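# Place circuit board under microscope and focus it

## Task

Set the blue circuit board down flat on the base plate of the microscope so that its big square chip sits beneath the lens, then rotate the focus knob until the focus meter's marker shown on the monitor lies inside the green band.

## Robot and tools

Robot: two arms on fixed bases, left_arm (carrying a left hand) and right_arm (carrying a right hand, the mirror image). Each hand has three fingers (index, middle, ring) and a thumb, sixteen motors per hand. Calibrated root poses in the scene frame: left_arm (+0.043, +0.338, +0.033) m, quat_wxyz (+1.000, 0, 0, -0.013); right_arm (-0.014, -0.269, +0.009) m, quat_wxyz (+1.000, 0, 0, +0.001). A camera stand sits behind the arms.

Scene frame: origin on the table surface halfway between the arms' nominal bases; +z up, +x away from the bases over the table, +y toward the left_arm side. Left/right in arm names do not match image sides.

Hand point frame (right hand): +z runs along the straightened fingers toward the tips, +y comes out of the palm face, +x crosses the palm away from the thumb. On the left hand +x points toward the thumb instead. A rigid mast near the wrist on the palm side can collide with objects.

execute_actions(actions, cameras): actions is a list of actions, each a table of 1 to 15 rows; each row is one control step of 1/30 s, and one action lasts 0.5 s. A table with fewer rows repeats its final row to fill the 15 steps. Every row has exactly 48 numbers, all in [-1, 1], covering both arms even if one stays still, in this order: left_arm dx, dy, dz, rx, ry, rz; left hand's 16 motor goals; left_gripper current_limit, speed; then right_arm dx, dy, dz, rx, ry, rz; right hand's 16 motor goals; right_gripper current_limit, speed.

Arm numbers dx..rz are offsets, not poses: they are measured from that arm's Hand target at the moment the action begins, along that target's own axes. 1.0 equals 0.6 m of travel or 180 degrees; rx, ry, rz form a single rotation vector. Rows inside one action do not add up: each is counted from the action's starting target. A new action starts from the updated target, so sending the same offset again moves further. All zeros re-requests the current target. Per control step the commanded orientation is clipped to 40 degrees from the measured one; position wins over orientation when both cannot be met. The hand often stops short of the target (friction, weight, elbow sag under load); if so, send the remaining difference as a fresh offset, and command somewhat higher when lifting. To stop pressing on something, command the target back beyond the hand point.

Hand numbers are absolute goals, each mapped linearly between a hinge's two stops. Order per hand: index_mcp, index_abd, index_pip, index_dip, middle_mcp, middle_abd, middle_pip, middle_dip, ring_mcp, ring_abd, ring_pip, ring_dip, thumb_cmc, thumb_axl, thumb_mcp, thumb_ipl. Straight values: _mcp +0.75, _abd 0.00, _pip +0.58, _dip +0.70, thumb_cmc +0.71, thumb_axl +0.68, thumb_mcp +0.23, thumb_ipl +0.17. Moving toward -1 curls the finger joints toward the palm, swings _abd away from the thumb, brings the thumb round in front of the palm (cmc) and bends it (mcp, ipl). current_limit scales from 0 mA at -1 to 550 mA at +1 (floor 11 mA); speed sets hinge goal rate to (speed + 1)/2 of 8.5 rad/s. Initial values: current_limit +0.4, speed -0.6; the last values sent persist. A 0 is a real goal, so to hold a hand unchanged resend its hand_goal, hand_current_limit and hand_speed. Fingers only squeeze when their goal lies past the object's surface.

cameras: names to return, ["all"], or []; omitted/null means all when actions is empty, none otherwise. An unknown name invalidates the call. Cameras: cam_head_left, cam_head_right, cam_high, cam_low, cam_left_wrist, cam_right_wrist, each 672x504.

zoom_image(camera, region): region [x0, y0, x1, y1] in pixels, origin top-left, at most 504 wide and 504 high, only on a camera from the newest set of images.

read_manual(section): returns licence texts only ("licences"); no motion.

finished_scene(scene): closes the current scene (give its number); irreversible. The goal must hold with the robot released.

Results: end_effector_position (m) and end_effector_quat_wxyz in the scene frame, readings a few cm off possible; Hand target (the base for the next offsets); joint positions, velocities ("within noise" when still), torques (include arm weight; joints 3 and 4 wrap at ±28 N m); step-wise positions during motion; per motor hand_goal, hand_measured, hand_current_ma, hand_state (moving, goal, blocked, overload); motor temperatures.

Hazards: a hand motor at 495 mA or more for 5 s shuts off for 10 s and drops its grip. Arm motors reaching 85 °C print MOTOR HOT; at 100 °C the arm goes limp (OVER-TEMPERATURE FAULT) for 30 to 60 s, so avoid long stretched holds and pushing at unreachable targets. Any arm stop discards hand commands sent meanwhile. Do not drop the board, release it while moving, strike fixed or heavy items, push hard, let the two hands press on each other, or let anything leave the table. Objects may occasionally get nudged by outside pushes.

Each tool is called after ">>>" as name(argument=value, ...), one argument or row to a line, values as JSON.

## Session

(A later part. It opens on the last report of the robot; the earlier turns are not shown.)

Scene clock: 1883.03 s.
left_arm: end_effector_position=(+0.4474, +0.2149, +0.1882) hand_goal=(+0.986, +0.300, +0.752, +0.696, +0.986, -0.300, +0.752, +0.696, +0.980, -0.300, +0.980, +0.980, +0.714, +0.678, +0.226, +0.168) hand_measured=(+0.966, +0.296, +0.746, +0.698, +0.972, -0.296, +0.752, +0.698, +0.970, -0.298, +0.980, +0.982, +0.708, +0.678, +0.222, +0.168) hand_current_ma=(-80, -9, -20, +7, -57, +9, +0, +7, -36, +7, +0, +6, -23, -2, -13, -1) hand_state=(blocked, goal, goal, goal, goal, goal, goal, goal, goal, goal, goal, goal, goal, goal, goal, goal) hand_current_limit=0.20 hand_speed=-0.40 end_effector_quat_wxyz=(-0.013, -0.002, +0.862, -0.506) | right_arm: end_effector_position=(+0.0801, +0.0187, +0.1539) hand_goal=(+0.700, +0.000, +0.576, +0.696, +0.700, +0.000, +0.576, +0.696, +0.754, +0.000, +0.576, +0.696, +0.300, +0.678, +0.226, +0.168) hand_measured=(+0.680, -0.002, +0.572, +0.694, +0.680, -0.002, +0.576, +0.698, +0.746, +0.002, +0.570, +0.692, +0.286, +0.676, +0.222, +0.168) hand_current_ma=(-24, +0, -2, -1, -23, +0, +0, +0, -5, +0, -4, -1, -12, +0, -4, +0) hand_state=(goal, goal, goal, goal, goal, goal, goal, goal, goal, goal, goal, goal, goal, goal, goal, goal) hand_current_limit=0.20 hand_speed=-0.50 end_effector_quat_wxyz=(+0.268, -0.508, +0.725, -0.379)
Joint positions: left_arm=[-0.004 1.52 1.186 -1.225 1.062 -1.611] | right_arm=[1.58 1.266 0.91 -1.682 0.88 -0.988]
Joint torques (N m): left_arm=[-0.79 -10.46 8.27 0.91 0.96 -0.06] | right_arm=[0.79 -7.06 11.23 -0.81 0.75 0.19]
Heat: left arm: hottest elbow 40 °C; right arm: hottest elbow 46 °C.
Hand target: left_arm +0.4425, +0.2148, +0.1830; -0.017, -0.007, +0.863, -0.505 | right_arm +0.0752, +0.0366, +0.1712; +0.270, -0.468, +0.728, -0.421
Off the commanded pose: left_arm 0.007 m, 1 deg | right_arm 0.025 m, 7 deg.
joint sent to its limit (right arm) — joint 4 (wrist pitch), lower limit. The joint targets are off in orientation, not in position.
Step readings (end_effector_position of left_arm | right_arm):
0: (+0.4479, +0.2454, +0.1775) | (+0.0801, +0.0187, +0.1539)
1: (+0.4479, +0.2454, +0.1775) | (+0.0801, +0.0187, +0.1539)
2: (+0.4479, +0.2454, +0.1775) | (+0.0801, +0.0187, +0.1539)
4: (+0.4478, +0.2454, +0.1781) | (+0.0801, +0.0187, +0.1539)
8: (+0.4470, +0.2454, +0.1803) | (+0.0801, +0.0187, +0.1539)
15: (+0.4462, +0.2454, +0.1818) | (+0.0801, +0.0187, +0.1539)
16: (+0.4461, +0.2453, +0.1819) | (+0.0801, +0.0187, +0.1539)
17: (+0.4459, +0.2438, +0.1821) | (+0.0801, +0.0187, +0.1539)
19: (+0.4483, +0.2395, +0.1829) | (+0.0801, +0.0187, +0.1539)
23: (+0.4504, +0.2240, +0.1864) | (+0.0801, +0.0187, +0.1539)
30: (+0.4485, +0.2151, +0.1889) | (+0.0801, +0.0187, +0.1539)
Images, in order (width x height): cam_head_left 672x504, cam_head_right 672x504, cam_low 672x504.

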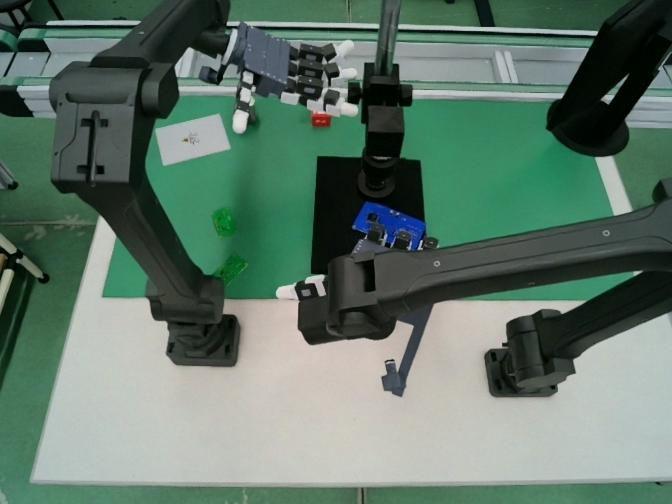

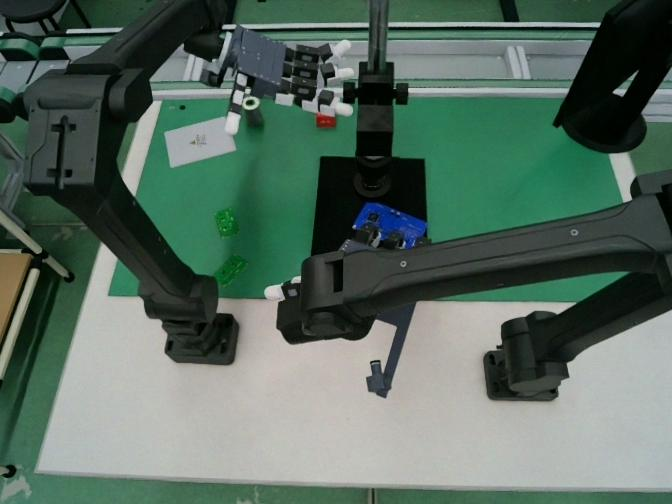

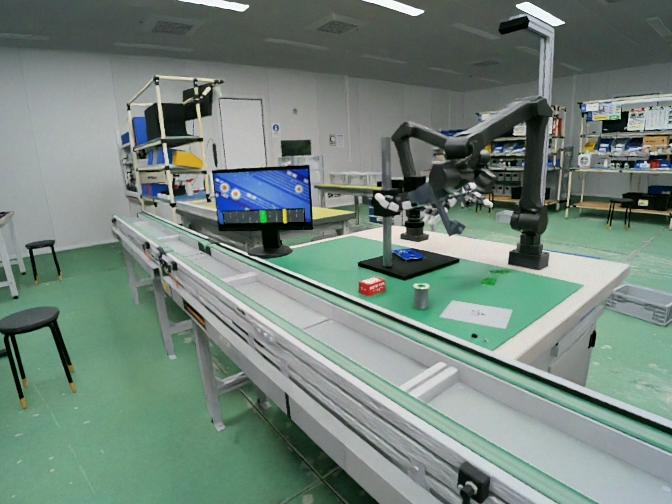

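>>> execute_actions(
  actions=[
    [[0,-0.0015,0.012,0,0,0,0.985,0.3,0.752,0.696,0.985,-0.3,0.752,0.696,0.98,-0.3,0.98,0.98,0.714,0.678,0.226,0.168,0.2,-0.4,0,0,0,0,0,0,0.7,0,0.576,0.696,0.7,0,0.576,0.696,0.754,0,0.576,0.696,0.3,0.678,0.226,0.168,0.2,-0.5]],
    [[0,0,0,0,0,0,0.985,-0.15,0.752,0.696,0.985,0.15,0.752,0.696,0.98,-0.1,0.98,0.98,0.714,0.678,0.226,0.168,0.3,-0.7,0,0,0,0,0,0,0.7,0,0.576,0.696,0.7,0,0.576,0.696,0.754,0,0.576,0.696,0.3,0.678,0.226,0.168,0.2,-0.5]],
  ],
  cameras=["cam_head_left","cam_low","cam_head_right"],
)

>>> zoom_image(
  camera="cam_head_left",
  region=[290, 30, 420, 130],
)

>>> zoom_image(
  camera="cam_low",
  region=[200, 160, 330, 240],
)

Scene clock: 1889.73 s.
left_arm: end_effector_position=(+0.4464, +0.2110, +0.1842) hand_goal=(+0.986, -0.150, +0.752, +0.696, +0.986, +0.150, +0.752, +0.696, +0.980, -0.100, +0.980, +0.980, +0.714, +0.678, +0.226, +0.168) hand_measured=(+0.968, +0.128, +0.750, +0.698, +0.972, -0.046, +0.752, +0.698, +0.970, -0.102, +0.980, +0.982, +0.708, +0.678, +0.222, +0.168) hand_current_ma=(-70, +358, -7, +6, -56, -357, -2, +6, -36, -8, +0, +6, -23, -2, -13, -1) hand_state=(goal, blocked, goal, goal, goal, blocked, goal, goal, goal, goal, goal, goal, goal, goal, goal, goal) hand_current_limit=0.30 hand_speed=-0.70 end_effector_quat_wxyz=(-0.012, -0.006, +0.862, -0.506) | right_arm: end_effector_position=(+0.0801, +0.0187, +0.1539) hand_goal=(+0.700, +0.000, +0.576, +0.696, +0.700, +0.000, +0.576, +0.696, +0.754, +0.000, +0.576, +0.696, +0.300, +0.678, +0.226, +0.168) hand_measured=(+0.680, -0.002, +0.572, +0.694, +0.680, -0.002, +0.576, +0.698, +0.746, +0.002, +0.570, +0.692, +0.286, +0.676, +0.222, +0.168) hand_current_ma=(-24, +0, -2, -1, -23, +0, +0, +0, -5, +0, -4, -1, -12, +0, -4, +0) hand_state=(goal, goal, goal, goal, goal, goal, goal, goal, goal, goal, goal, goal, goal, goal, goal, goal) hand_current_limit=0.20 hand_speed=-0.50 end_effector_quat_wxyz=(+0.268, -0.508, +0.725, -0.379)
Joint positions: left_arm=[-0.013 1.516 1.17 -1.188 1.061 -1.644] | right_arm=[1.58 1.266 0.91 -1.682 0.88 -0.988]
Joint torques (N m): left_arm=[-1.26 -10.34 8.66 0.96 1.01 -0.07] | right_arm=[0.73 -7.12 11.19 -0.84 0.74 0.2]
Heat: left arm: hottest elbow 40 °C; right arm: hottest elbow 46 °C.
Hand target: left_arm +0.4423, +0.2080, +0.1802; -0.017, -0.007, +0.863, -0.505 | right_arm +0.0752, +0.0366, +0.1712; +0.270, -0.468, +0.728, -0.421
Off the commanded pose: left_arm 0.006 m, 1 deg | right_arm 0.025 m, 7 deg.
joint sent to its limit (right arm) — joint 4 (wrist pitch), lower limit. The joint targets are off in orientation, not in position.
Step readings (end_effector_position of left_arm | right_arm):
0: (+0.4474, +0.2149, +0.1882) | (+0.0801, +0.0187, +0.1539)
1: (+0.4475, +0.2149, +0.1882) | (+0.0801, +0.0187, +0.1539)
2: (+0.4478, +0.2149, +0.1879) | (+0.0801, +0.0187, +0.1539)
4: (+0.4487, +0.2140, +0.1872) | (+0.0801, +0.0187, +0.1539)
8: (+0.4485, +0.2125, +0.1852) | (+0.0801, +0.0187, +0.1539)
15: (+0.4484, +0.2111, +0.1847) | (+0.0801, +0.0187, +0.1539)
16: (+0.4484, +0.2111, +0.1847) | (+0.0801, +0.0187, +0.1539)
17: (+0.4483, +0.2111, +0.1847) | (+0.0801, +0.0187, +0.1539)
19: (+0.4484, +0.2111, +0.1848) | (+0.0801, +0.0187, +0.1539)
23: (+0.4467, +0.2109, +0.1843) | (+0.0801, +0.0187, +0.1539)
30: (+0.4464, +0.2110, +0.1842) | (+0.0801, +0.0187, +0.1539)
Images, in order (width x height): cam_head_left 672x504, cam_head_right 672x504, cam_low 672x504.

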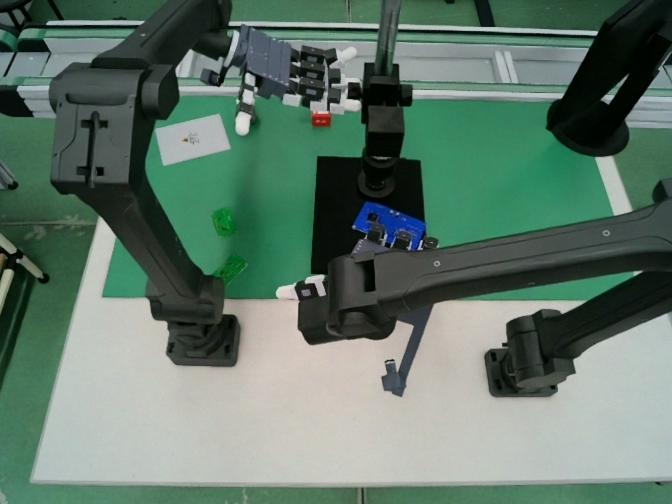

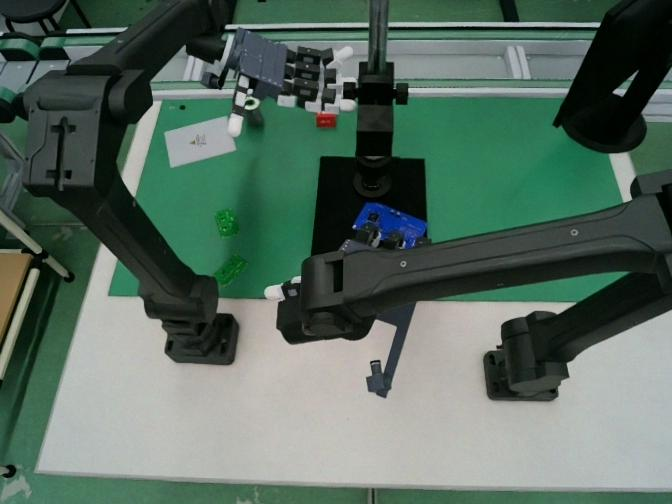

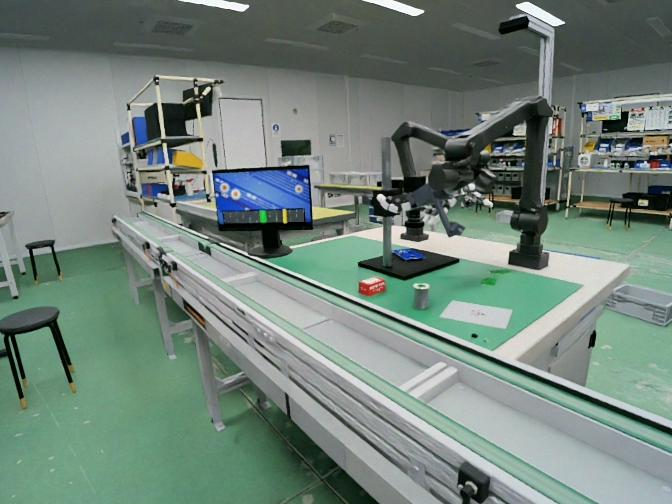

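Scaled by 3.877.

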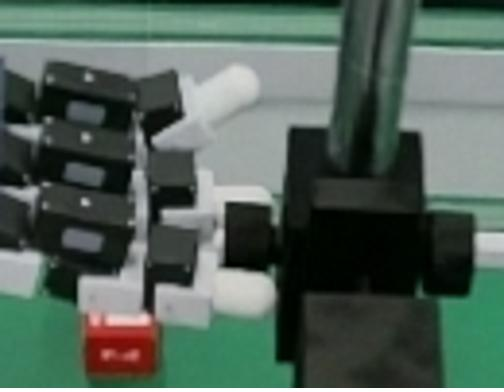

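Scaled by 3.877.

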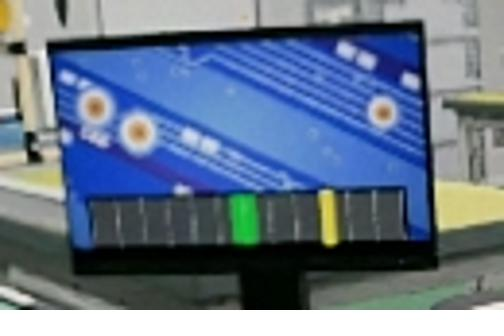

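>>> execute_actions(
  actions=[
    [[-0.0502,-0.0165,-0.0095,0,-0.082,0.145,0.985,-0.15,0.752,0.696,0.985,0.15,0.752,0.696,0.98,-0.1,0.98,0.98,0.714,0.678,0.226,0.168,0.3,-0.7,0,0,0,0,0,0,0.7,0,0.576,0.696,0.7,0,0.576,0.696,0.754,0,0.576,0.696,0.3,0.678,0.226,0.168,0.2,-0.5]],
  ],
  cameras=["cam_head_left","cam_low"],
)

>>> zoom_image(
  camera="cam_head_left",
  region=[290, 30, 420, 130],
)

>>> zoom_image(
  camera="cam_low",
  region=[200, 160, 330, 240],
)

Scene clock: 1904.17 s.
left_arm: end_effector_position=(+0.4766, +0.2108, +0.1950) hand_goal=(+0.986, -0.150, +0.752, +0.696, +0.986, +0.150, +0.752, +0.696, +0.980, -0.100, +0.980, +0.980, +0.714, +0.678, +0.226, +0.168) hand_measured=(+1.000, +0.088, +0.772, +0.702, +0.908, -0.048, +0.716, +0.680, +0.970, -0.102, +0.980, +0.982, +0.706, +0.678, +0.222, +0.168) hand_current_ma=(+50, +358, +72, +18, -357, -357, -146, -61, -37, -3, +0, +6, -24, -2, -13, -1) hand_state=(goal, blocked, goal, goal, blocked, blocked, blocked, goal, goal, goal, goal, goal, goal, goal, goal, goal) hand_current_limit=0.30 hand_speed=-0.70 end_effector_quat_wxyz=(+0.208, +0.128, +0.837, -0.490) | right_arm: end_effector_position=(+0.0801, +0.0187, +0.1539) hand_goal=(+0.700, +0.000, +0.576, +0.696, +0.700, +0.000, +0.576, +0.696, +0.754, +0.000, +0.576, +0.696, +0.300, +0.678, +0.226, +0.168) hand_measured=(+0.680, -0.002, +0.572, +0.694, +0.680, -0.002, +0.576, +0.698, +0.746, +0.002, +0.570, +0.692, +0.286, +0.676, +0.222, +0.168) hand_current_ma=(-24, +0, -2, -1, -23, +0, +0, +0, -5, +0, -4, -1, -12, +0, -4, +0) hand_state=(goal, goal, goal, goal, goal, goal, goal, goal, goal, goal, goal, goal, goal, goal, goal, goal) hand_current_limit=0.20 hand_speed=-0.50 end_effector_quat_wxyz=(+0.268, -0.508, +0.725, -0.379)
Joint positions: left_arm=[-0.019 1.298 0.931 -0.663 1.04 -1.626] | right_arm=[1.58 1.266 0.91 -1.682 0.88 -0.988]
Joint torques (N m): left_arm=[-1.14 -7.71 8.99 2.32 0.85 -0.14] | right_arm=[0.79 -7.12 11.21 -0.81 0.75 0.2]
Heat: left arm: hottest elbow 40 °C; right arm: hottest elbow 47 °C.
Hand target: left_arm +0.4728, +0.2080, +0.1904; +0.207, +0.124, +0.837, -0.491 | right_arm +0.0752, +0.0366, +0.1712; +0.270, -0.468, +0.728, -0.421
Off the commanded pose: left_arm 0.007 m, 1 deg | right_arm 0.025 m, 7 deg.
joint sent to its limit (right arm) — joint 4 (wrist pitch), lower limit. The joint targets are off in orientation, not in position.
Step readings (end_effector_position of left_arm | right_arm):
0: (+0.4464, +0.2110, +0.1842) | (+0.0801, +0.0187, +0.1539)
1: (+0.4468, +0.2110, +0.1841) | (+0.0801, +0.0187, +0.1539)
2: (+0.4498, +0.2109, +0.1830) | (+0.0801, +0.0187, +0.1539)
4: (+0.4570, +0.2111, +0.1824) | (+0.0801, +0.0187, +0.1539)
8: (+0.4711, +0.2122, +0.1952) | (+0.0801, +0.0187, +0.1539)
15: (+0.4778, +0.2112, +0.1967) | (+0.0801, +0.0187, +0.1539)
Images, in order (width x height): cam_head_left 672x504, cam_low 672x504.

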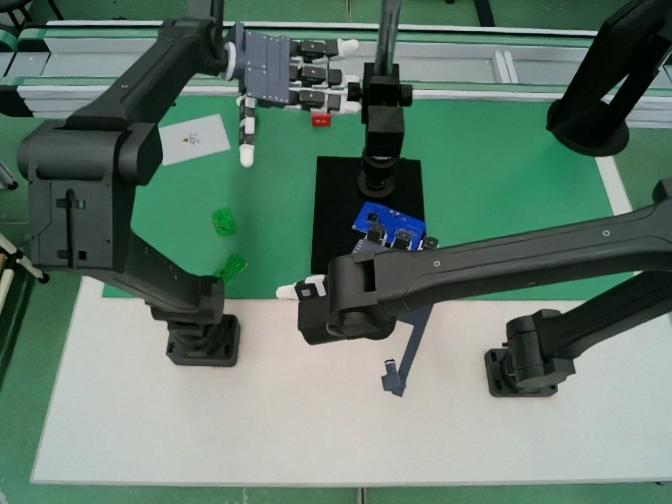

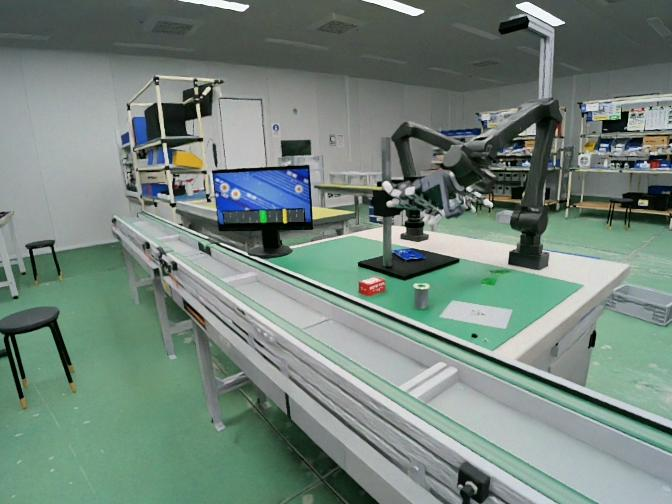

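Scaled by 3.877.

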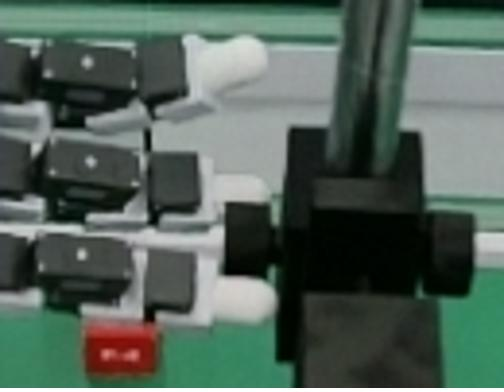

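Scaled by 3.877.

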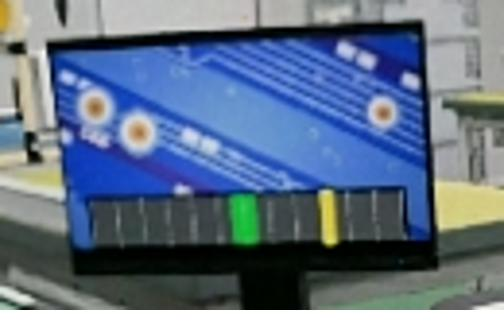

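>>> execute_actions(
  actions=[
    [[0,0,0,0,0,0,0.985,-0.15,0.752,0.696,0.985,0.15,0.752,0.696,0.98,-0.1,0.98,0.98,0.714,0.678,0.226,0.168,0.7,-0.7,0,0,0,0,0,0,0.7,0,0.576,0.696,0.7,0,0.576,0.696,0.754,0,0.576,0.696,0.3,0.678,0.226,0.168,0.2,-0.5]],
  ],
  cameras=["cam_head_left","cam_low"],
)

>>> zoom_image(
  camera="cam_low",
  region=[200, 160, 330, 240],
)

Scene clock: 1911.10 s.
left_arm: end_effector_position=(+0.4764, +0.2109, +0.1949) hand_goal=(+0.986, -0.150, +0.752, +0.696, +0.986, +0.150, +0.752, +0.696, +0.980, -0.100, +0.980, +0.980, +0.714, +0.678, +0.226, +0.168) hand_measured=(+1.000, +0.086, +0.774, +0.702, +0.910, -0.046, +0.716, +0.680, +0.970, -0.102, +0.980, +0.982, +0.706, +0.678, +0.222, +0.168) hand_current_ma=(+50, +468, +84, +22, -352, -467, -146, -61, -37, -2, +0, +6, -24, -2, -13, -1) hand_state=(goal, blocked, blocked, goal, blocked, blocked, blocked, goal, goal, goal, goal, goal, goal, goal, goal, goal) hand_current_limit=0.70 hand_speed=-0.70 end_effector_quat_wxyz=(+0.210, +0.127, +0.837, -0.489) | right_arm: end_effector_position=(+0.0801, +0.0187, +0.1539) hand_goal=(+0.700, +0.000, +0.576, +0.696, +0.700, +0.000, +0.576, +0.696, +0.754, +0.000, +0.576, +0.696, +0.300, +0.678, +0.226, +0.168) hand_measured=(+0.680, -0.002, +0.572, +0.694, +0.680, -0.002, +0.576, +0.698, +0.746, +0.002, +0.570, +0.692, +0.286, +0.676, +0.222, +0.168) hand_current_ma=(-24, +0, -2, -1, -23, +0, +0, +0, -5, +0, -4, -1, -12, +0, -4, +0) hand_state=(goal, goal, goal, goal, goal, goal, goal, goal, goal, goal, goal, goal, goal, goal, goal, goal) hand_current_limit=0.20 hand_speed=-0.50 end_effector_quat_wxyz=(+0.268, -0.508, +0.725, -0.379)
Joint positions: left_arm=[-0.019 1.294 0.925 -0.652 1.038 -1.633] | right_arm=[1.58 1.266 0.91 -1.682 0.88 -0.988]
Joint torques (N m): left_arm=[-1.26 -7.71 9.18 2.36 0.8 -0.13] | right_arm=[0.85 -7.06 11.21 -0.77 0.75 0.2]
Heat: left arm: hottest elbow 40 °C; right arm: hottest elbow 47 °C.
Hand target: left_arm +0.4728, +0.2080, +0.1906; +0.207, +0.124, +0.837, -0.491 | right_arm +0.0752, +0.0366, +0.1712; +0.270, -0.468, +0.728, -0.421
Off the commanded pose: left_arm 0.007 m, 1 deg | right_arm 0.025 m, 7 deg.
joint sent to its limit (right arm) — joint 4 (wrist pitch), lower limit. The joint targets are off in orientation, not in position.
Step readings (end_effector_position of left_arm | right_arm):
0: (+0.4765, +0.2108, +0.1952) | (+0.0801, +0.0187, +0.1539)
1: (+0.4765, +0.2108, +0.1952) | (+0.0801, +0.0187, +0.1539)
2: (+0.4768, +0.2108, +0.1952) | (+0.0801, +0.0187, +0.1539)
4: (+0.4768, +0.2108, +0.1951) | (+0.0801, +0.0187, +0.1539)
8: (+0.4766, +0.2109, +0.1951) | (+0.0801, +0.0187, +0.1539)
15: (+0.4766, +0.2109, +0.1951) | (+0.0801, +0.0187, +0.1539)
Images, in order (width x height): cam_head_left 672x504, cam_low 672x504.

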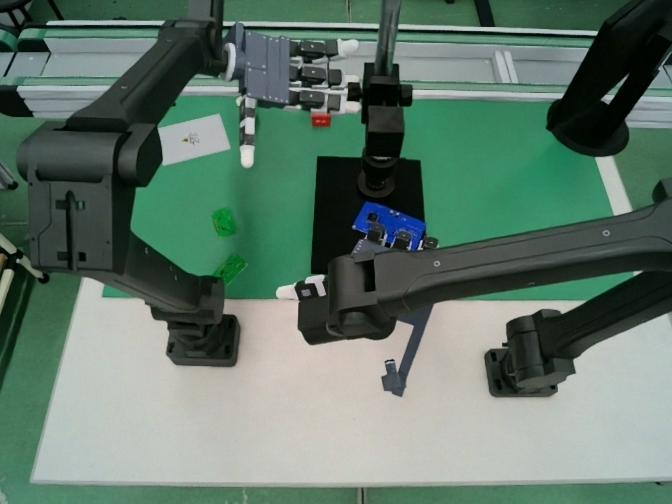

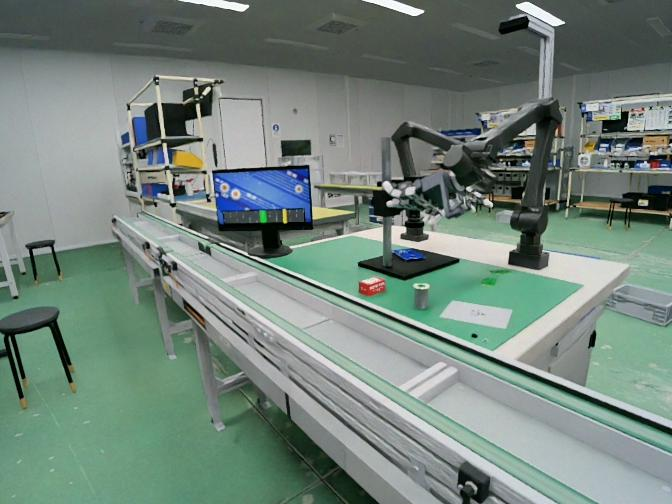

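Scaled by 3.877.

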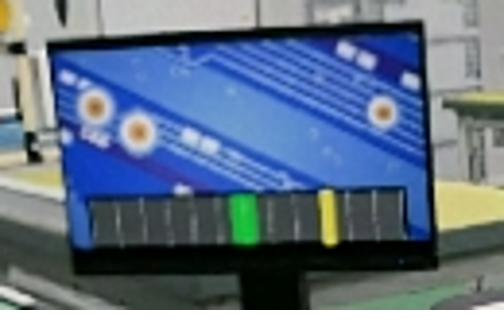

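>>> execute_actions(
  actions=[
    [[0.0529,-0.0077,-0.0041,0.001,0.081,-0.1455,0.985,-0.15,0.752,0.696,0.985,0.15,0.752,0.696,0.98,-0.1,0.98,0.98,0.714,0.678,0.226,0.168,0.5,-0.7,0,0,0,0,0,0,0.7,0,0.576,0.696,0.7,0,0.576,0.696,0.754,0,0.576,0.696,0.3,0.678,0.226,0.168,0.2,-0.5]],
    [[0.0358,-0.0023,-0.001,0,0.0544,-0.0969,0.985,-0.15,0.752,0.696,0.985,0.15,0.752,0.696,0.98,-0.1,0.98,0.98,0.714,0.678,0.226,0.168,0.5,-0.7,0,0,0,0,0,0,0.7,0,0.576,0.696,0.7,0,0.576,0.696,0.754,0,0.576,0.696,0.3,0.678,0.226,0.168,0.2,-0.5]],
  ],
  cameras=["cam_head_left","cam_low"],
)

>>> zoom_image(
  camera="cam_head_left",
  region=[290, 30, 420, 130],
)

>>> zoom_image(
  camera="cam_low",
  region=[200, 160, 330, 240],
)

Scene clock: 1927.20 s.
left_arm: end_effector_position=(+0.4087, +0.2098, +0.1813) hand_goal=(+0.986, -0.150, +0.752, +0.696, +0.986, +0.150, +0.752, +0.696, +0.980, -0.100, +0.980, +0.980, +0.714, +0.678, +0.226, +0.168) hand_measured=(+0.982, +0.030, +0.754, +0.696, +1.000, -0.120, +0.774, +0.706, +0.970, -0.100, +0.980, +0.982, +0.706, +0.678, +0.222, +0.168) hand_current_ma=(-13, +413, +3, +2, +50, -412, +80, +32, -37, -2, +0, +6, -27, -2, -13, -1) hand_state=(goal, blocked, goal, goal, goal, blocked, blocked, goal, goal, goal, goal, goal, goal, goal, goal, goal) hand_current_limit=0.50 hand_speed=-0.70 end_effector_quat_wxyz=(-0.167, -0.107, +0.843, -0.500) | right_arm: end_effector_position=(+0.0801, +0.0187, +0.1539) hand_goal=(+0.700, +0.000, +0.576, +0.696, +0.700, +0.000, +0.576, +0.696, +0.754, +0.000, +0.576, +0.696, +0.300, +0.678, +0.226, +0.168) hand_measured=(+0.680, -0.002, +0.572, +0.694, +0.680, -0.002, +0.576, +0.698, +0.746, +0.002, +0.570, +0.692, +0.286, +0.676, +0.222, +0.168) hand_current_ma=(-24, +0, -2, -1, -23, +0, +0, +0, -5, +0, -4, -1, -12, +0, -4, +0) hand_state=(goal, goal, goal, goal, goal, goal, goal, goal, goal, goal, goal, goal, goal, goal, goal, goal) hand_current_limit=0.20 hand_speed=-0.50 end_effector_quat_wxyz=(+0.268, -0.508, +0.725, -0.379)
Joint positions: left_arm=[-0.009 1.644 1.246 -1.486 1.086 -1.668] | right_arm=[1.58 1.266 0.91 -1.682 0.88 -0.988]
Joint torques (N m): left_arm=[-1.32 -9.11 12.11 -0.77 0.67 0.22] | right_arm=[0.85 -7.12 11.15 -0.79 0.73 0.18]
Heat: left arm: hottest elbow 41 °C; right arm: hottest elbow 47 °C.
Hand target: left_arm +0.4210, +0.2078, +0.1826; -0.166, -0.095, +0.846, -0.497 | right_arm +0.0752, +0.0366, +0.1712; +0.270, -0.468, +0.728, -0.421
Off the commanded pose: left_arm 0.012 m, 2 deg | right_arm 0.025 m, 7 deg.
joint sent to its limit (right arm) — joint 4 (wrist pitch), lower limit. The joint targets are off in orientation, not in position.
Step readings (end_effector_position of left_arm | right_arm):
0: (+0.4764, +0.2109, +0.1949) | (+0.0801, +0.0187, +0.1539)
1: (+0.4759, +0.2109, +0.1948) | (+0.0801, +0.0187, +0.1539)
2: (+0.4716, +0.2110, +0.1928) | (+0.0801, +0.0187, +0.1539)
4: (+0.4594, +0.2110, +0.1894) | (+0.0801, +0.0187, +0.1539)
8: (+0.4437, +0.2108, +0.1822) | (+0.0801, +0.0187, +0.1539)
15: (+0.4323, +0.2102, +0.1771) | (+0.0801, +0.0187, +0.1539)
16: (+0.4316, +0.2102, +0.1776) | (+0.0801, +0.0187, +0.1539)
17: (+0.4290, +0.2104, +0.1789) | (+0.0801, +0.0187, +0.1539)
19: (+0.4241, +0.2104, +0.1820) | (+0.0801, +0.0187, +0.1539)
23: (+0.4145, +0.2094, +0.1834) | (+0.0801, +0.0187, +0.1539)
30: (+0.4078, +0.2096, +0.1812) | (+0.0801, +0.0187, +0.1539)
Images, in order (width x height): cam_head_left 672x504, cam_low 672x504.

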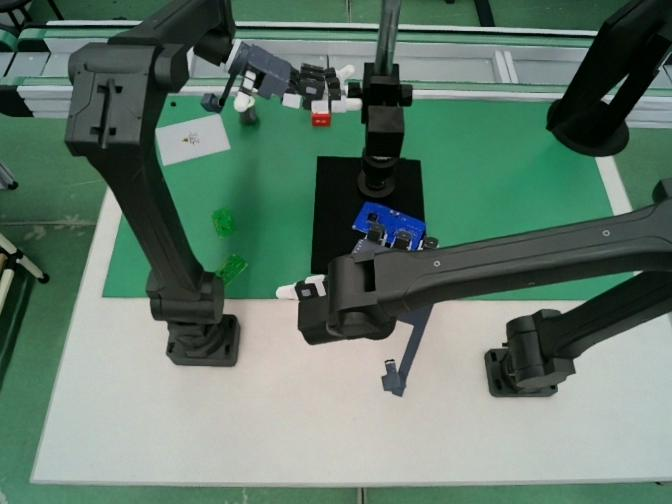

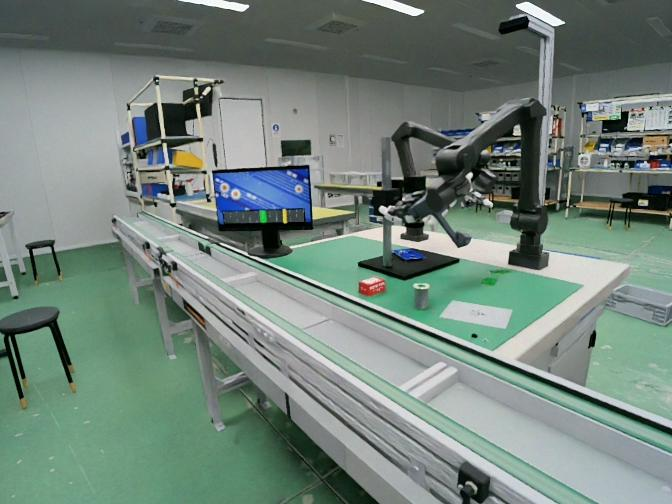

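Scaled by 3.877.

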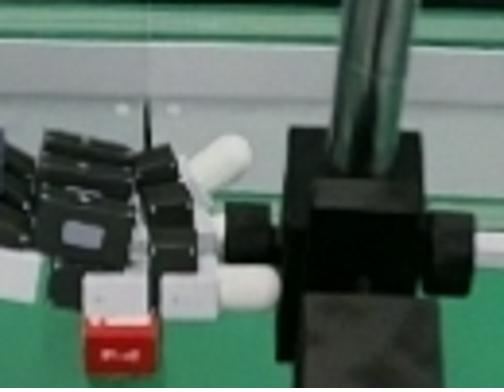

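Scaled by 3.877.

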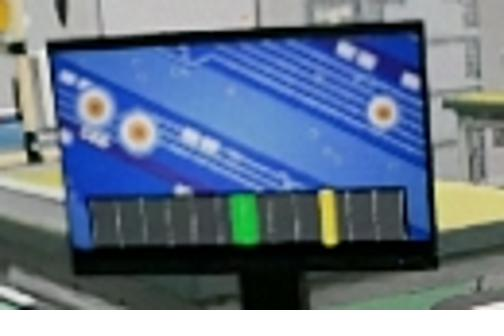

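>>> zoom_image(
  camera="cam_low",
  region=[220, 200, 316, 232],
)

>>> zoom_image(
  camera="cam_low",
  region=[360, 170, 440, 220],
)

Scaled by 5.250.

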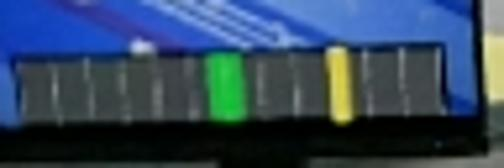

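Scaled by 6.300.

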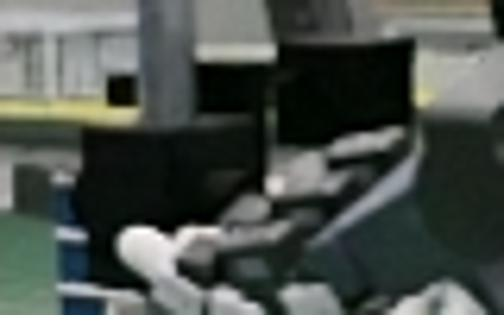

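>>> execute_actions(
  actions=[
    [[-0.0498,-0.0163,-0.0093,-0.001,-0.081,0.145,0.985,-0.15,0.752,0.696,0.985,0.15,0.752,0.696,0.98,-0.1,0.98,0.98,0.714,0.678,0.226,0.168,0.6,-0.7,0,0,0,0,0,0,0.7,0,0.576,0.696,0.7,0,0.576,0.696,0.754,0,0.576,0.696,0.3,0.678,0.226,0.168,0.2,-0.5]],
  ],
  cameras=["cam_low"],
)

>>> zoom_image(
  camera="cam_low",
  region=[220, 200, 316, 232],
)

>>> execute_actions(
  actions=[
    [[-0.05,-0.0165,-0.0095,0,-0.0815,0.1452,0.985,-0.15,0.752,0.696,0.985,0.15,0.752,0.696,0.98,-0.1,0.98,0.98,0.714,0.678,0.226,0.168,0.6,-0.7,0,0,0,0,0,0,0.7,0,0.576,0.696,0.7,0,0.576,0.696,0.754,0,0.576,0.696,0.3,0.678,0.226,0.168,0.2,-0.5]],
  ],
  cameras=["cam_low","cam_head_left"],
)

>>> zoom_image(
  camera="cam_low",
  region=[220, 200, 316, 232],
)

>>> zoom_image(
  camera="cam_head_left",
  region=[290, 30, 420, 130],
)

Scene clock: 1947.73 s.
left_arm: end_effector_position=(+0.4534, +0.2103, +0.1831) hand_goal=(+0.986, -0.150, +0.752, +0.696, +0.986, +0.150, +0.752, +0.696, +0.980, -0.100, +0.980, +0.980, +0.714, +0.678, +0.226, +0.168) hand_measured=(+0.996, +0.040, +0.764, +0.700, +0.916, -0.074, +0.716, +0.682, +0.970, -0.100, +0.980, +0.982, +0.706, +0.678, +0.222, +0.168) hand_current_ma=(+38, +440, +45, +11, -322, -440, -138, -53, -38, -2, +0, +6, -27, -2, -13, -1) hand_state=(goal, blocked, goal, goal, blocked, blocked, blocked, goal, goal, goal, goal, goal, goal, goal, goal, goal) hand_current_limit=0.60 hand_speed=-0.70 end_effector_quat_wxyz=(+0.056, +0.044, +0.861, -0.503) | right_arm: end_effector_position=(+0.0801, +0.0187, +0.1539) hand_goal=(+0.700, +0.000, +0.576, +0.696, +0.700, +0.000, +0.576, +0.696, +0.754, +0.000, +0.576, +0.696, +0.300, +0.678, +0.226, +0.168) hand_measured=(+0.680, -0.002, +0.572, +0.694, +0.680, -0.002, +0.576, +0.698, +0.746, +0.002, +0.570, +0.692, +0.286, +0.676, +0.222, +0.168) hand_current_ma=(-24, +0, -2, -1, -23, +0, +0, +0, -5, +0, -4, -1, -12, +0, -4, +0) hand_state=(goal, goal, goal, goal, goal, goal, goal, goal, goal, goal, goal, goal, goal, goal, goal, goal) hand_current_limit=0.20 hand_speed=-0.50 end_effector_quat_wxyz=(+0.268, -0.508, +0.725, -0.379)
Joint positions: left_arm=[-0.018 1.443 1.092 -1.037 1.052 -1.618] | right_arm=[1.58 1.266 0.91 -1.682 0.88 -0.988]
Joint torques (N m): left_arm=[-0.91 -9.41 9.13 1.88 1.21 -0.28] | right_arm=[0.79 -7.18 11.19 -0.8 0.74 0.2]
Motor temperatures (°C): left_arm=[22 27 45 22 28 24] | right_arm=[22 26 47 22 27 24]
Heat: left arm: hottest elbow 45 °C; right arm: hottest elbow 47 °C.
Hand target: left_arm +0.4529, +0.2078, +0.1819; +0.058, +0.036, +0.861, -0.504 | right_arm +0.0752, +0.0366, +0.1712; +0.270, -0.468, +0.728, -0.421
Off the commanded pose: left_arm 0.003 m, 1 deg | right_arm 0.025 m, 7 deg.
joint sent to its limit (right arm) — joint 4 (wrist pitch), lower limit. The joint targets are off in orientation, not in position.
Step readings (end_effector_position of left_arm | right_arm):
0: (+0.4087, +0.2098, +0.1813) | (+0.0801, +0.0187, +0.1539)
1: (+0.4090, +0.2098, +0.1812) | (+0.0801, +0.0187, +0.1539)
2: (+0.4134, +0.2099, +0.1802) | (+0.0801, +0.0187, +0.1539)
4: (+0.4263, +0.2107, +0.1784) | (+0.0801, +0.0187, +0.1539)
8: (+0.4457, +0.2123, +0.1872) | (+0.0801, +0.0187, +0.1539)
15: (+0.4533, +0.2106, +0.1846) | (+0.0801, +0.0187, +0.1539)
Images, in order (width x height): cam_low 672x504.

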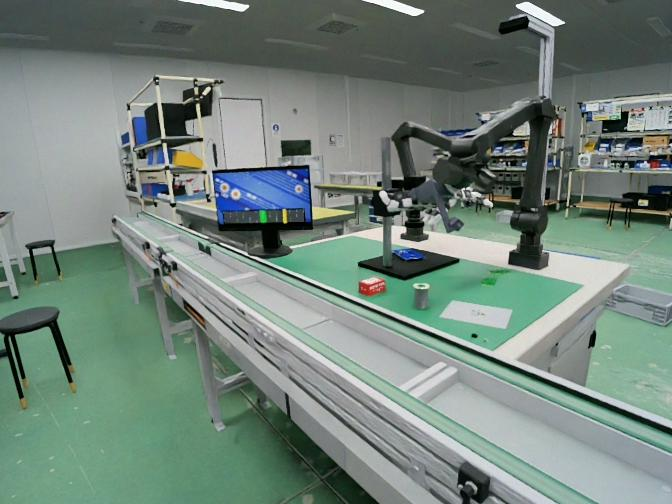

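Scaled by 5.250.

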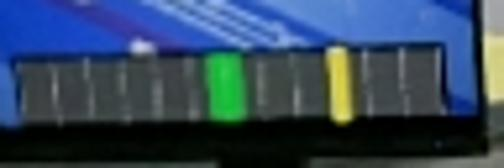

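Scene clock: 1948.80 s.
left_arm: end_effector_position=(+0.4806, +0.2101, +0.1951) hand_goal=(+0.986, -0.150, +0.752, +0.696, +0.986, +0.150, +0.752, +0.696, +0.980, -0.100, +0.980, +0.980, +0.714, +0.678, +0.226, +0.168) hand_measured=(+1.000, -0.032, +0.788, +0.712, +0.844, -0.044, +0.704, +0.672, +0.970, -0.100, +0.980, +0.982, +0.706, +0.678, +0.222, +0.168) hand_current_ma=(+51, +440, +142, +55, -440, -440, -194, -89, -38, -1, +0, +6, -27, -2, -13, -1) hand_state=(goal, blocked, blocked, goal, blocked, blocked, blocked, blocked, goal, goal, goal, goal, goal, goal, goal, goal) hand_current_limit=0.60 hand_speed=-0.70 end_effector_quat_wxyz=(+0.272, +0.172, +0.818, -0.477) | right_arm: end_effector_position=(+0.0801, +0.0187, +0.1539) hand_goal=(+0.700, +0.000, +0.576, +0.696, +0.700, +0.000, +0.576, +0.696, +0.754, +0.000, +0.576, +0.696, +0.300, +0.678, +0.226, +0.168) hand_measured=(+0.680, -0.002, +0.572, +0.694, +0.680, -0.002, +0.576, +0.698, +0.746, +0.002, +0.570, +0.692, +0.286, +0.676, +0.222, +0.168) hand_current_ma=(-24, +0, -2, -1, -23, +0, +0, +0, -5, +0, -4, -1, -12, +0, -4, +0) hand_state=(goal, goal, goal, goal, goal, goal, goal, goal, goal, goal, goal, goal, goal, goal, goal, goal) hand_current_limit=0.20 hand_speed=-0.50 end_effector_quat_wxyz=(+0.268, -0.508, +0.725, -0.379)
Joint positions: left_arm=[-0.023 1.241 0.837 -0.484 1.033 -1.604] | right_arm=[1.58 1.266 0.91 -1.682 0.88 -0.988]
Joint torques (N m): left_arm=[-0.85 -7.41 9.98 2.86 0.8 -0.25] | right_arm=[0.85 -7.12 11.17 -0.8 0.74 0.18]
Heat: left arm: hottest elbow 45 °C; right arm: hottest elbow 47 °C.
Hand target: left_arm +0.4810, +0.2080, +0.1972; +0.279, +0.165, +0.816, -0.479 | right_arm +0.0752, +0.0366, +0.1712; +0.270, -0.468, +0.728, -0.421
Off the commanded pose: left_arm 0.003 m, 1 deg | right_arm 0.025 m, 7 deg.
joint sent to its limit (right arm) — joint 4 (wrist pitch), lower limit. The joint targets are off in orientation, not in position.
Step readings (end_effector_position of left_arm | right_arm):
0: (+0.4534, +0.2103, +0.1831) | (+0.0801, +0.0187, +0.1539)
1: (+0.4536, +0.2103, +0.1828) | (+0.0801, +0.0187, +0.1539)
2: (+0.4563, +0.2102, +0.1822) | (+0.0801, +0.0187, +0.1539)
4: (+0.4633, +0.2105, +0.1834) | (+0.0801, +0.0187, +0.1539)
8: (+0.4741, +0.2115, +0.1946) | (+0.0801, +0.0187, +0.1539)
15: (+0.4808, +0.2105, +0.1962) | (+0.0801, +0.0187, +0.1539)
Images, in order (width x height): cam_head_left 672x504, cam_low 672x504.

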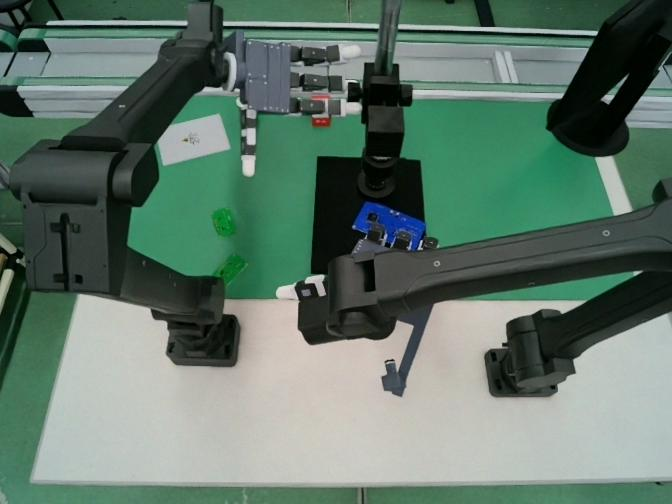

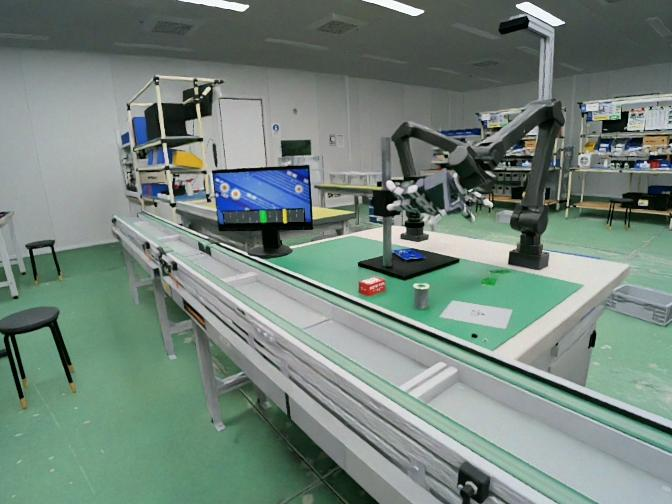

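Scaled by 5.250.

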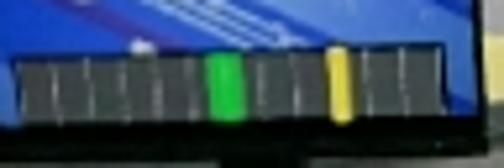

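Scaled by 3.877.

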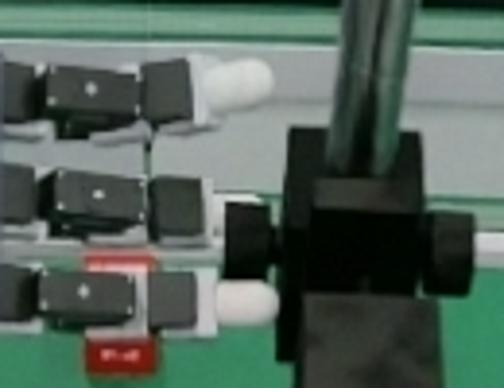

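>>> execute_actions(
  actions=[
    [[0,0,0,0,0,0,0.985,0.25,0.752,0.696,0.985,-0.25,0.752,0.696,0.98,-0.3,0.98,0.98,0.714,0.678,0.226,0.168,0.3,-0.5,0,0,0,0,0,0,0.7,0,0.576,0.696,0.7,0,0.576,0.696,0.754,0,0.576,0.696,0.3,0.678,0.226,0.168,0.2,-0.5]],
  ],
  cameras=["cam_left_wrist","cam_high","cam_head_right"],
)

Scene clock: 1966.07 s.
left_arm: end_effector_position=(+0.4841, +0.2099, +0.2008) hand_goal=(+0.986, +0.250, +0.752, +0.696, +0.986, -0.250, +0.752, +0.696, +0.980, -0.300, +0.980, +0.980, +0.714, +0.678, +0.226, +0.168) hand_measured=(+0.980, +0.250, +0.752, +0.698, +0.966, -0.240, +0.746, +0.692, +0.970, -0.292, +0.980, +0.982, +0.706, +0.678, +0.222, +0.168) hand_current_ma=(-20, -1, +1, +7, -76, +28, -18, -10, -38, +21, +0, +6, -27, -2, -13, -1) hand_state=(goal, goal, goal, goal, goal, goal, goal, goal, goal, goal, goal, goal, goal, goal, goal, goal) hand_current_limit=0.30 hand_speed=-0.50 end_effector_quat_wxyz=(+0.280, +0.167, +0.816, -0.478) | right_arm: end_effector_position=(+0.0801, +0.0187, +0.1539) hand_goal=(+0.700, +0.000, +0.576, +0.696, +0.700, +0.000, +0.576, +0.696, +0.754, +0.000, +0.576, +0.696, +0.300, +0.678, +0.226, +0.168) hand_measured=(+0.680, -0.002, +0.572, +0.694, +0.680, -0.002, +0.576, +0.698, +0.746, +0.002, +0.570, +0.692, +0.286, +0.676, +0.222, +0.168) hand_current_ma=(-24, +0, -2, -1, -23, +0, +0, +0, -5, +0, -4, -1, -12, +0, -4, +0) hand_state=(goal, goal, goal, goal, goal, goal, goal, goal, goal, goal, goal, goal, goal, goal, goal, goal) hand_current_limit=0.20 hand_speed=-0.50 end_effector_quat_wxyz=(+0.268, -0.508, +0.725, -0.379)
Joint positions: left_arm=[-0.023 1.234 0.837 -0.453 1.031 -1.637] | right_arm=[1.58 1.266 0.91 -1.682 0.88 -0.988]
Joint torques (N m): left_arm=[-1.03 -7 9.47 2.4 0.68 0.01] | right_arm=[0.79 -7 11.19 -0.85 0.74 0.19]
Heat: left arm: hottest elbow 45 °C; right arm: hottest elbow 47 °C.
Hand target: left_arm +0.4810, +0.2080, +0.1973; +0.279, +0.166, +0.816, -0.479 | right_arm +0.0752, +0.0366, +0.1712; +0.270, -0.468, +0.728, -0.421
Off the commanded pose: left_arm 0.005 m, 0 deg | right_arm 0.025 m, 7 deg.
joint sent to its limit (right arm) — joint 4 (wrist pitch), lower limit. The joint targets are off in orientation, not in position.
Step readings (end_effector_position of left_arm | right_arm):
0: (+0.4806, +0.2101, +0.1951) | (+0.0801, +0.0187, +0.1539)
1: (+0.4806, +0.2101, +0.1951) | (+0.0801, +0.0187, +0.1539)
2: (+0.4808, +0.2101, +0.1953) | (+0.0801, +0.0187, +0.1539)
4: (+0.4821, +0.2101, +0.1964) | (+0.0801, +0.0187, +0.1539)
8: (+0.4840, +0.2100, +0.1995) | (+0.0801, +0.0187, +0.1539)
15: (+0.4841, +0.2099, +0.2007) | (+0.0801, +0.0187, +0.1539)
Images, in order (width x height): cam_head_right 672x504, cam_high 672x504, cam_left_wrist 672x504.

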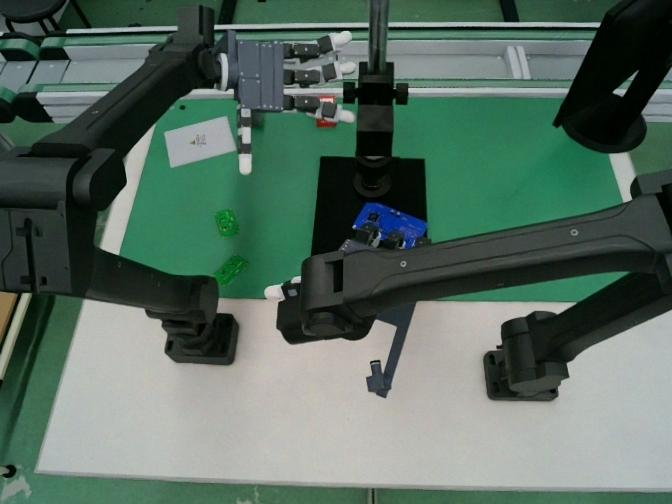

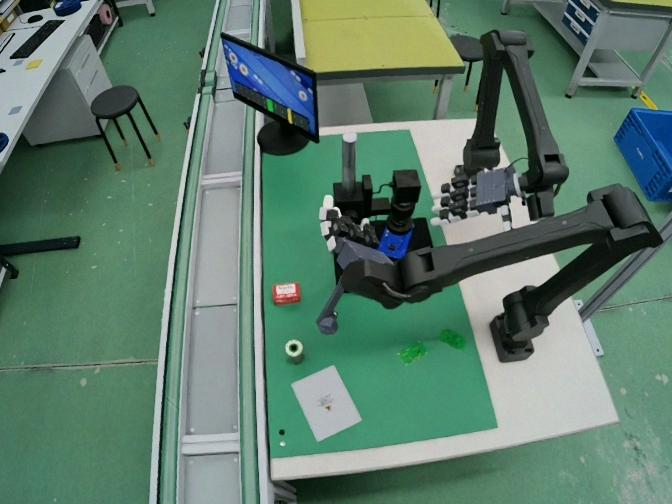

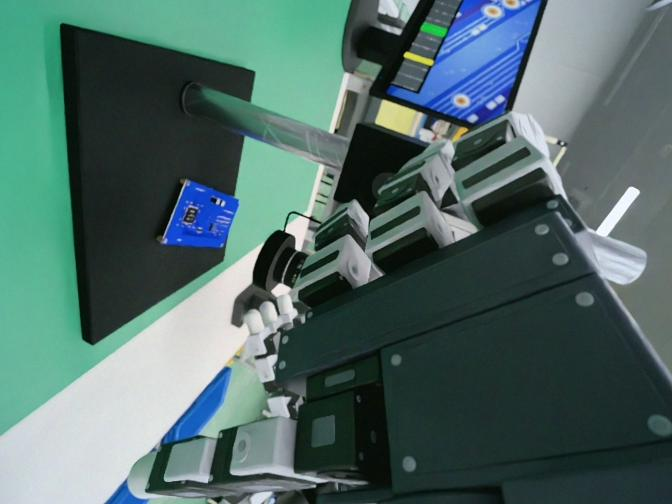

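>>> execute_actions(
  actions=[],
  cameras=["cam_head_left","cam_high","cam_low","cam_left_wrist"],
)

Scene clock: 1994.10 s.
left_arm: end_effector_position=(+0.4841, +0.2099, +0.2007) hand_goal=(+0.986, +0.250, +0.752, +0.696, +0.986, -0.250, +0.752, +0.696, +0.980, -0.300, +0.980, +0.980, +0.714, +0.678, +0.226, +0.168) hand_measured=(+0.980, +0.250, +0.752, +0.698, +0.966, -0.240, +0.746, +0.692, +0.970, -0.292, +0.980, +0.982, +0.706, +0.678, +0.222, +0.168) hand_current_ma=(-20, -1, +1, +7, -76, +28, -18, -10, -38, +21, +0, +6, -27, -2, -13, -1) hand_state=(goal, goal, goal, goal, goal, goal, goal, goal, goal, goal, goal, goal, goal, goal, goal, goal) hand_current_limit=0.30 hand_speed=-0.50 end_effector_quat_wxyz=(+0.280, +0.166, +0.816, -0.478) | right_arm: end_effector_position=(+0.0801, +0.0187, +0.1539) hand_goal=(+0.700, +0.000, +0.576, +0.696, +0.700, +0.000, +0.576, +0.696, +0.754, +0.000, +0.576, +0.696, +0.300, +0.678, +0.226, +0.168) hand_measured=(+0.680, -0.002, +0.572, +0.694, +0.680, -0.002, +0.576, +0.698, +0.746, +0.002, +0.570, +0.692, +0.286, +0.676, +0.222, +0.168) hand_current_ma=(-24, +0, -2, -1, -23, +0, +0, +0, -5, +0, -4, -1, -12, +0, -4, +0) hand_state=(goal, goal, goal, goal, goal, goal, goal, goal, goal, goal, goal, goal, goal, goal, goal, goal) hand_current_limit=0.20 hand_speed=-0.50 end_effector_quat_wxyz=(+0.268, -0.508, +0.725, -0.379)
Joint positions: left_arm=[-0.023 1.234 0.837 -0.453 1.031 -1.637] | right_arm=[1.58 1.266 0.91 -1.682 0.88 -0.988]
Joint velocities: within noise
Joint torques (N m): left_arm=[-1.03 -7.06 9.47 2.44 0.69 -0.04] | right_arm=[0.91 -7 11.22 -0.83 0.75 0.19]
Motor temperatures (°C): left_arm=[22 27 45 22 28 24] | right_arm=[22 26 47 22 27 24]
Heat: left arm: hottest elbow 45 °C; right arm: hottest elbow 47 °C.
Hand target: left_arm +0.4810, +0.2080, +0.1973; +0.279, +0.165, +0.816, -0.479 | right_arm +0.0752, +0.0366, +0.1712; +0.270, -0.468, +0.728, -0.421
Off the commanded pose: left_arm 0.005 m, 0 deg | right_arm 0.025 m, 7 deg.
Images, in order (width x height): cam_head_left 672x504, cam_high 672x504, cam_low 672x504, cam_left_wrist 672x504.

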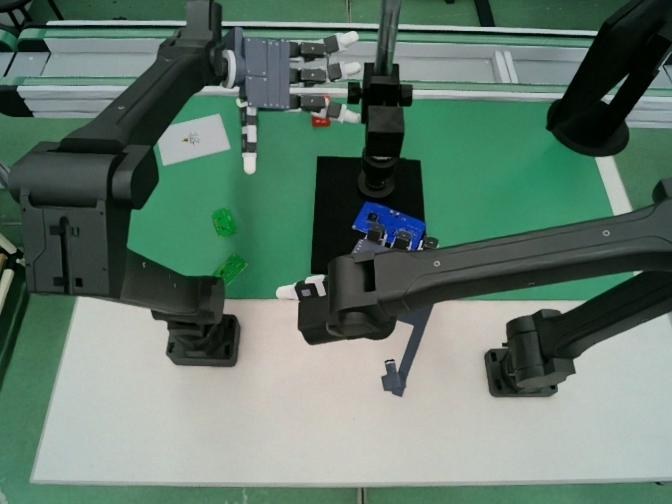

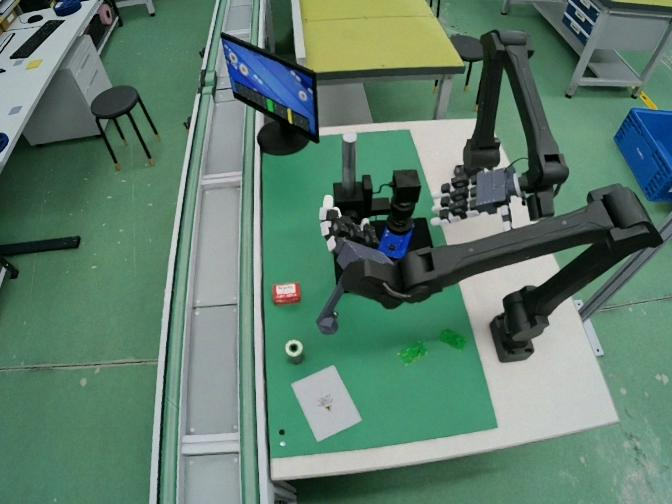

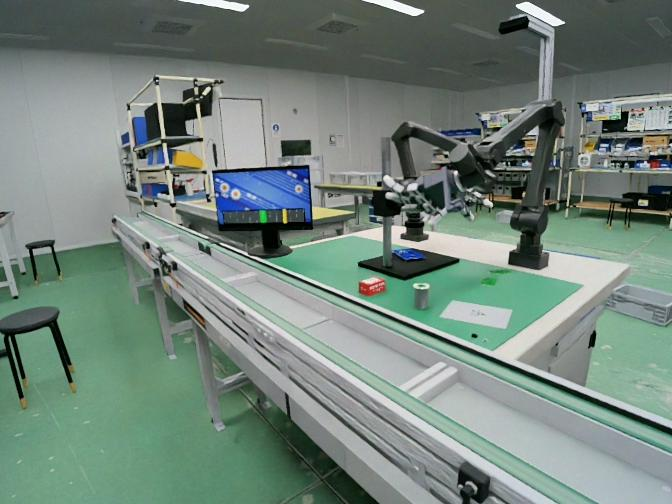

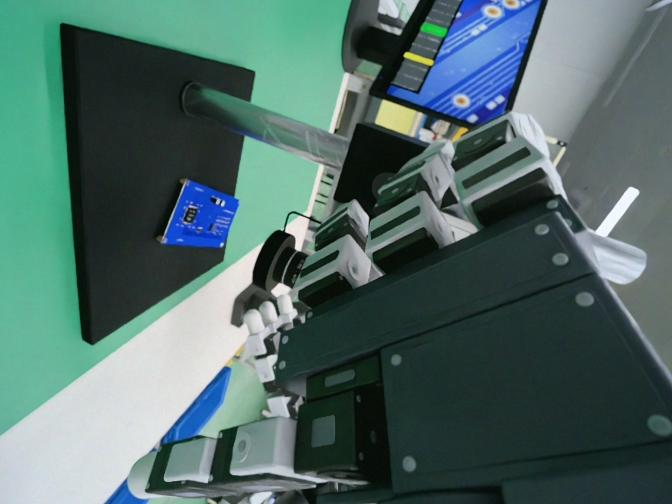

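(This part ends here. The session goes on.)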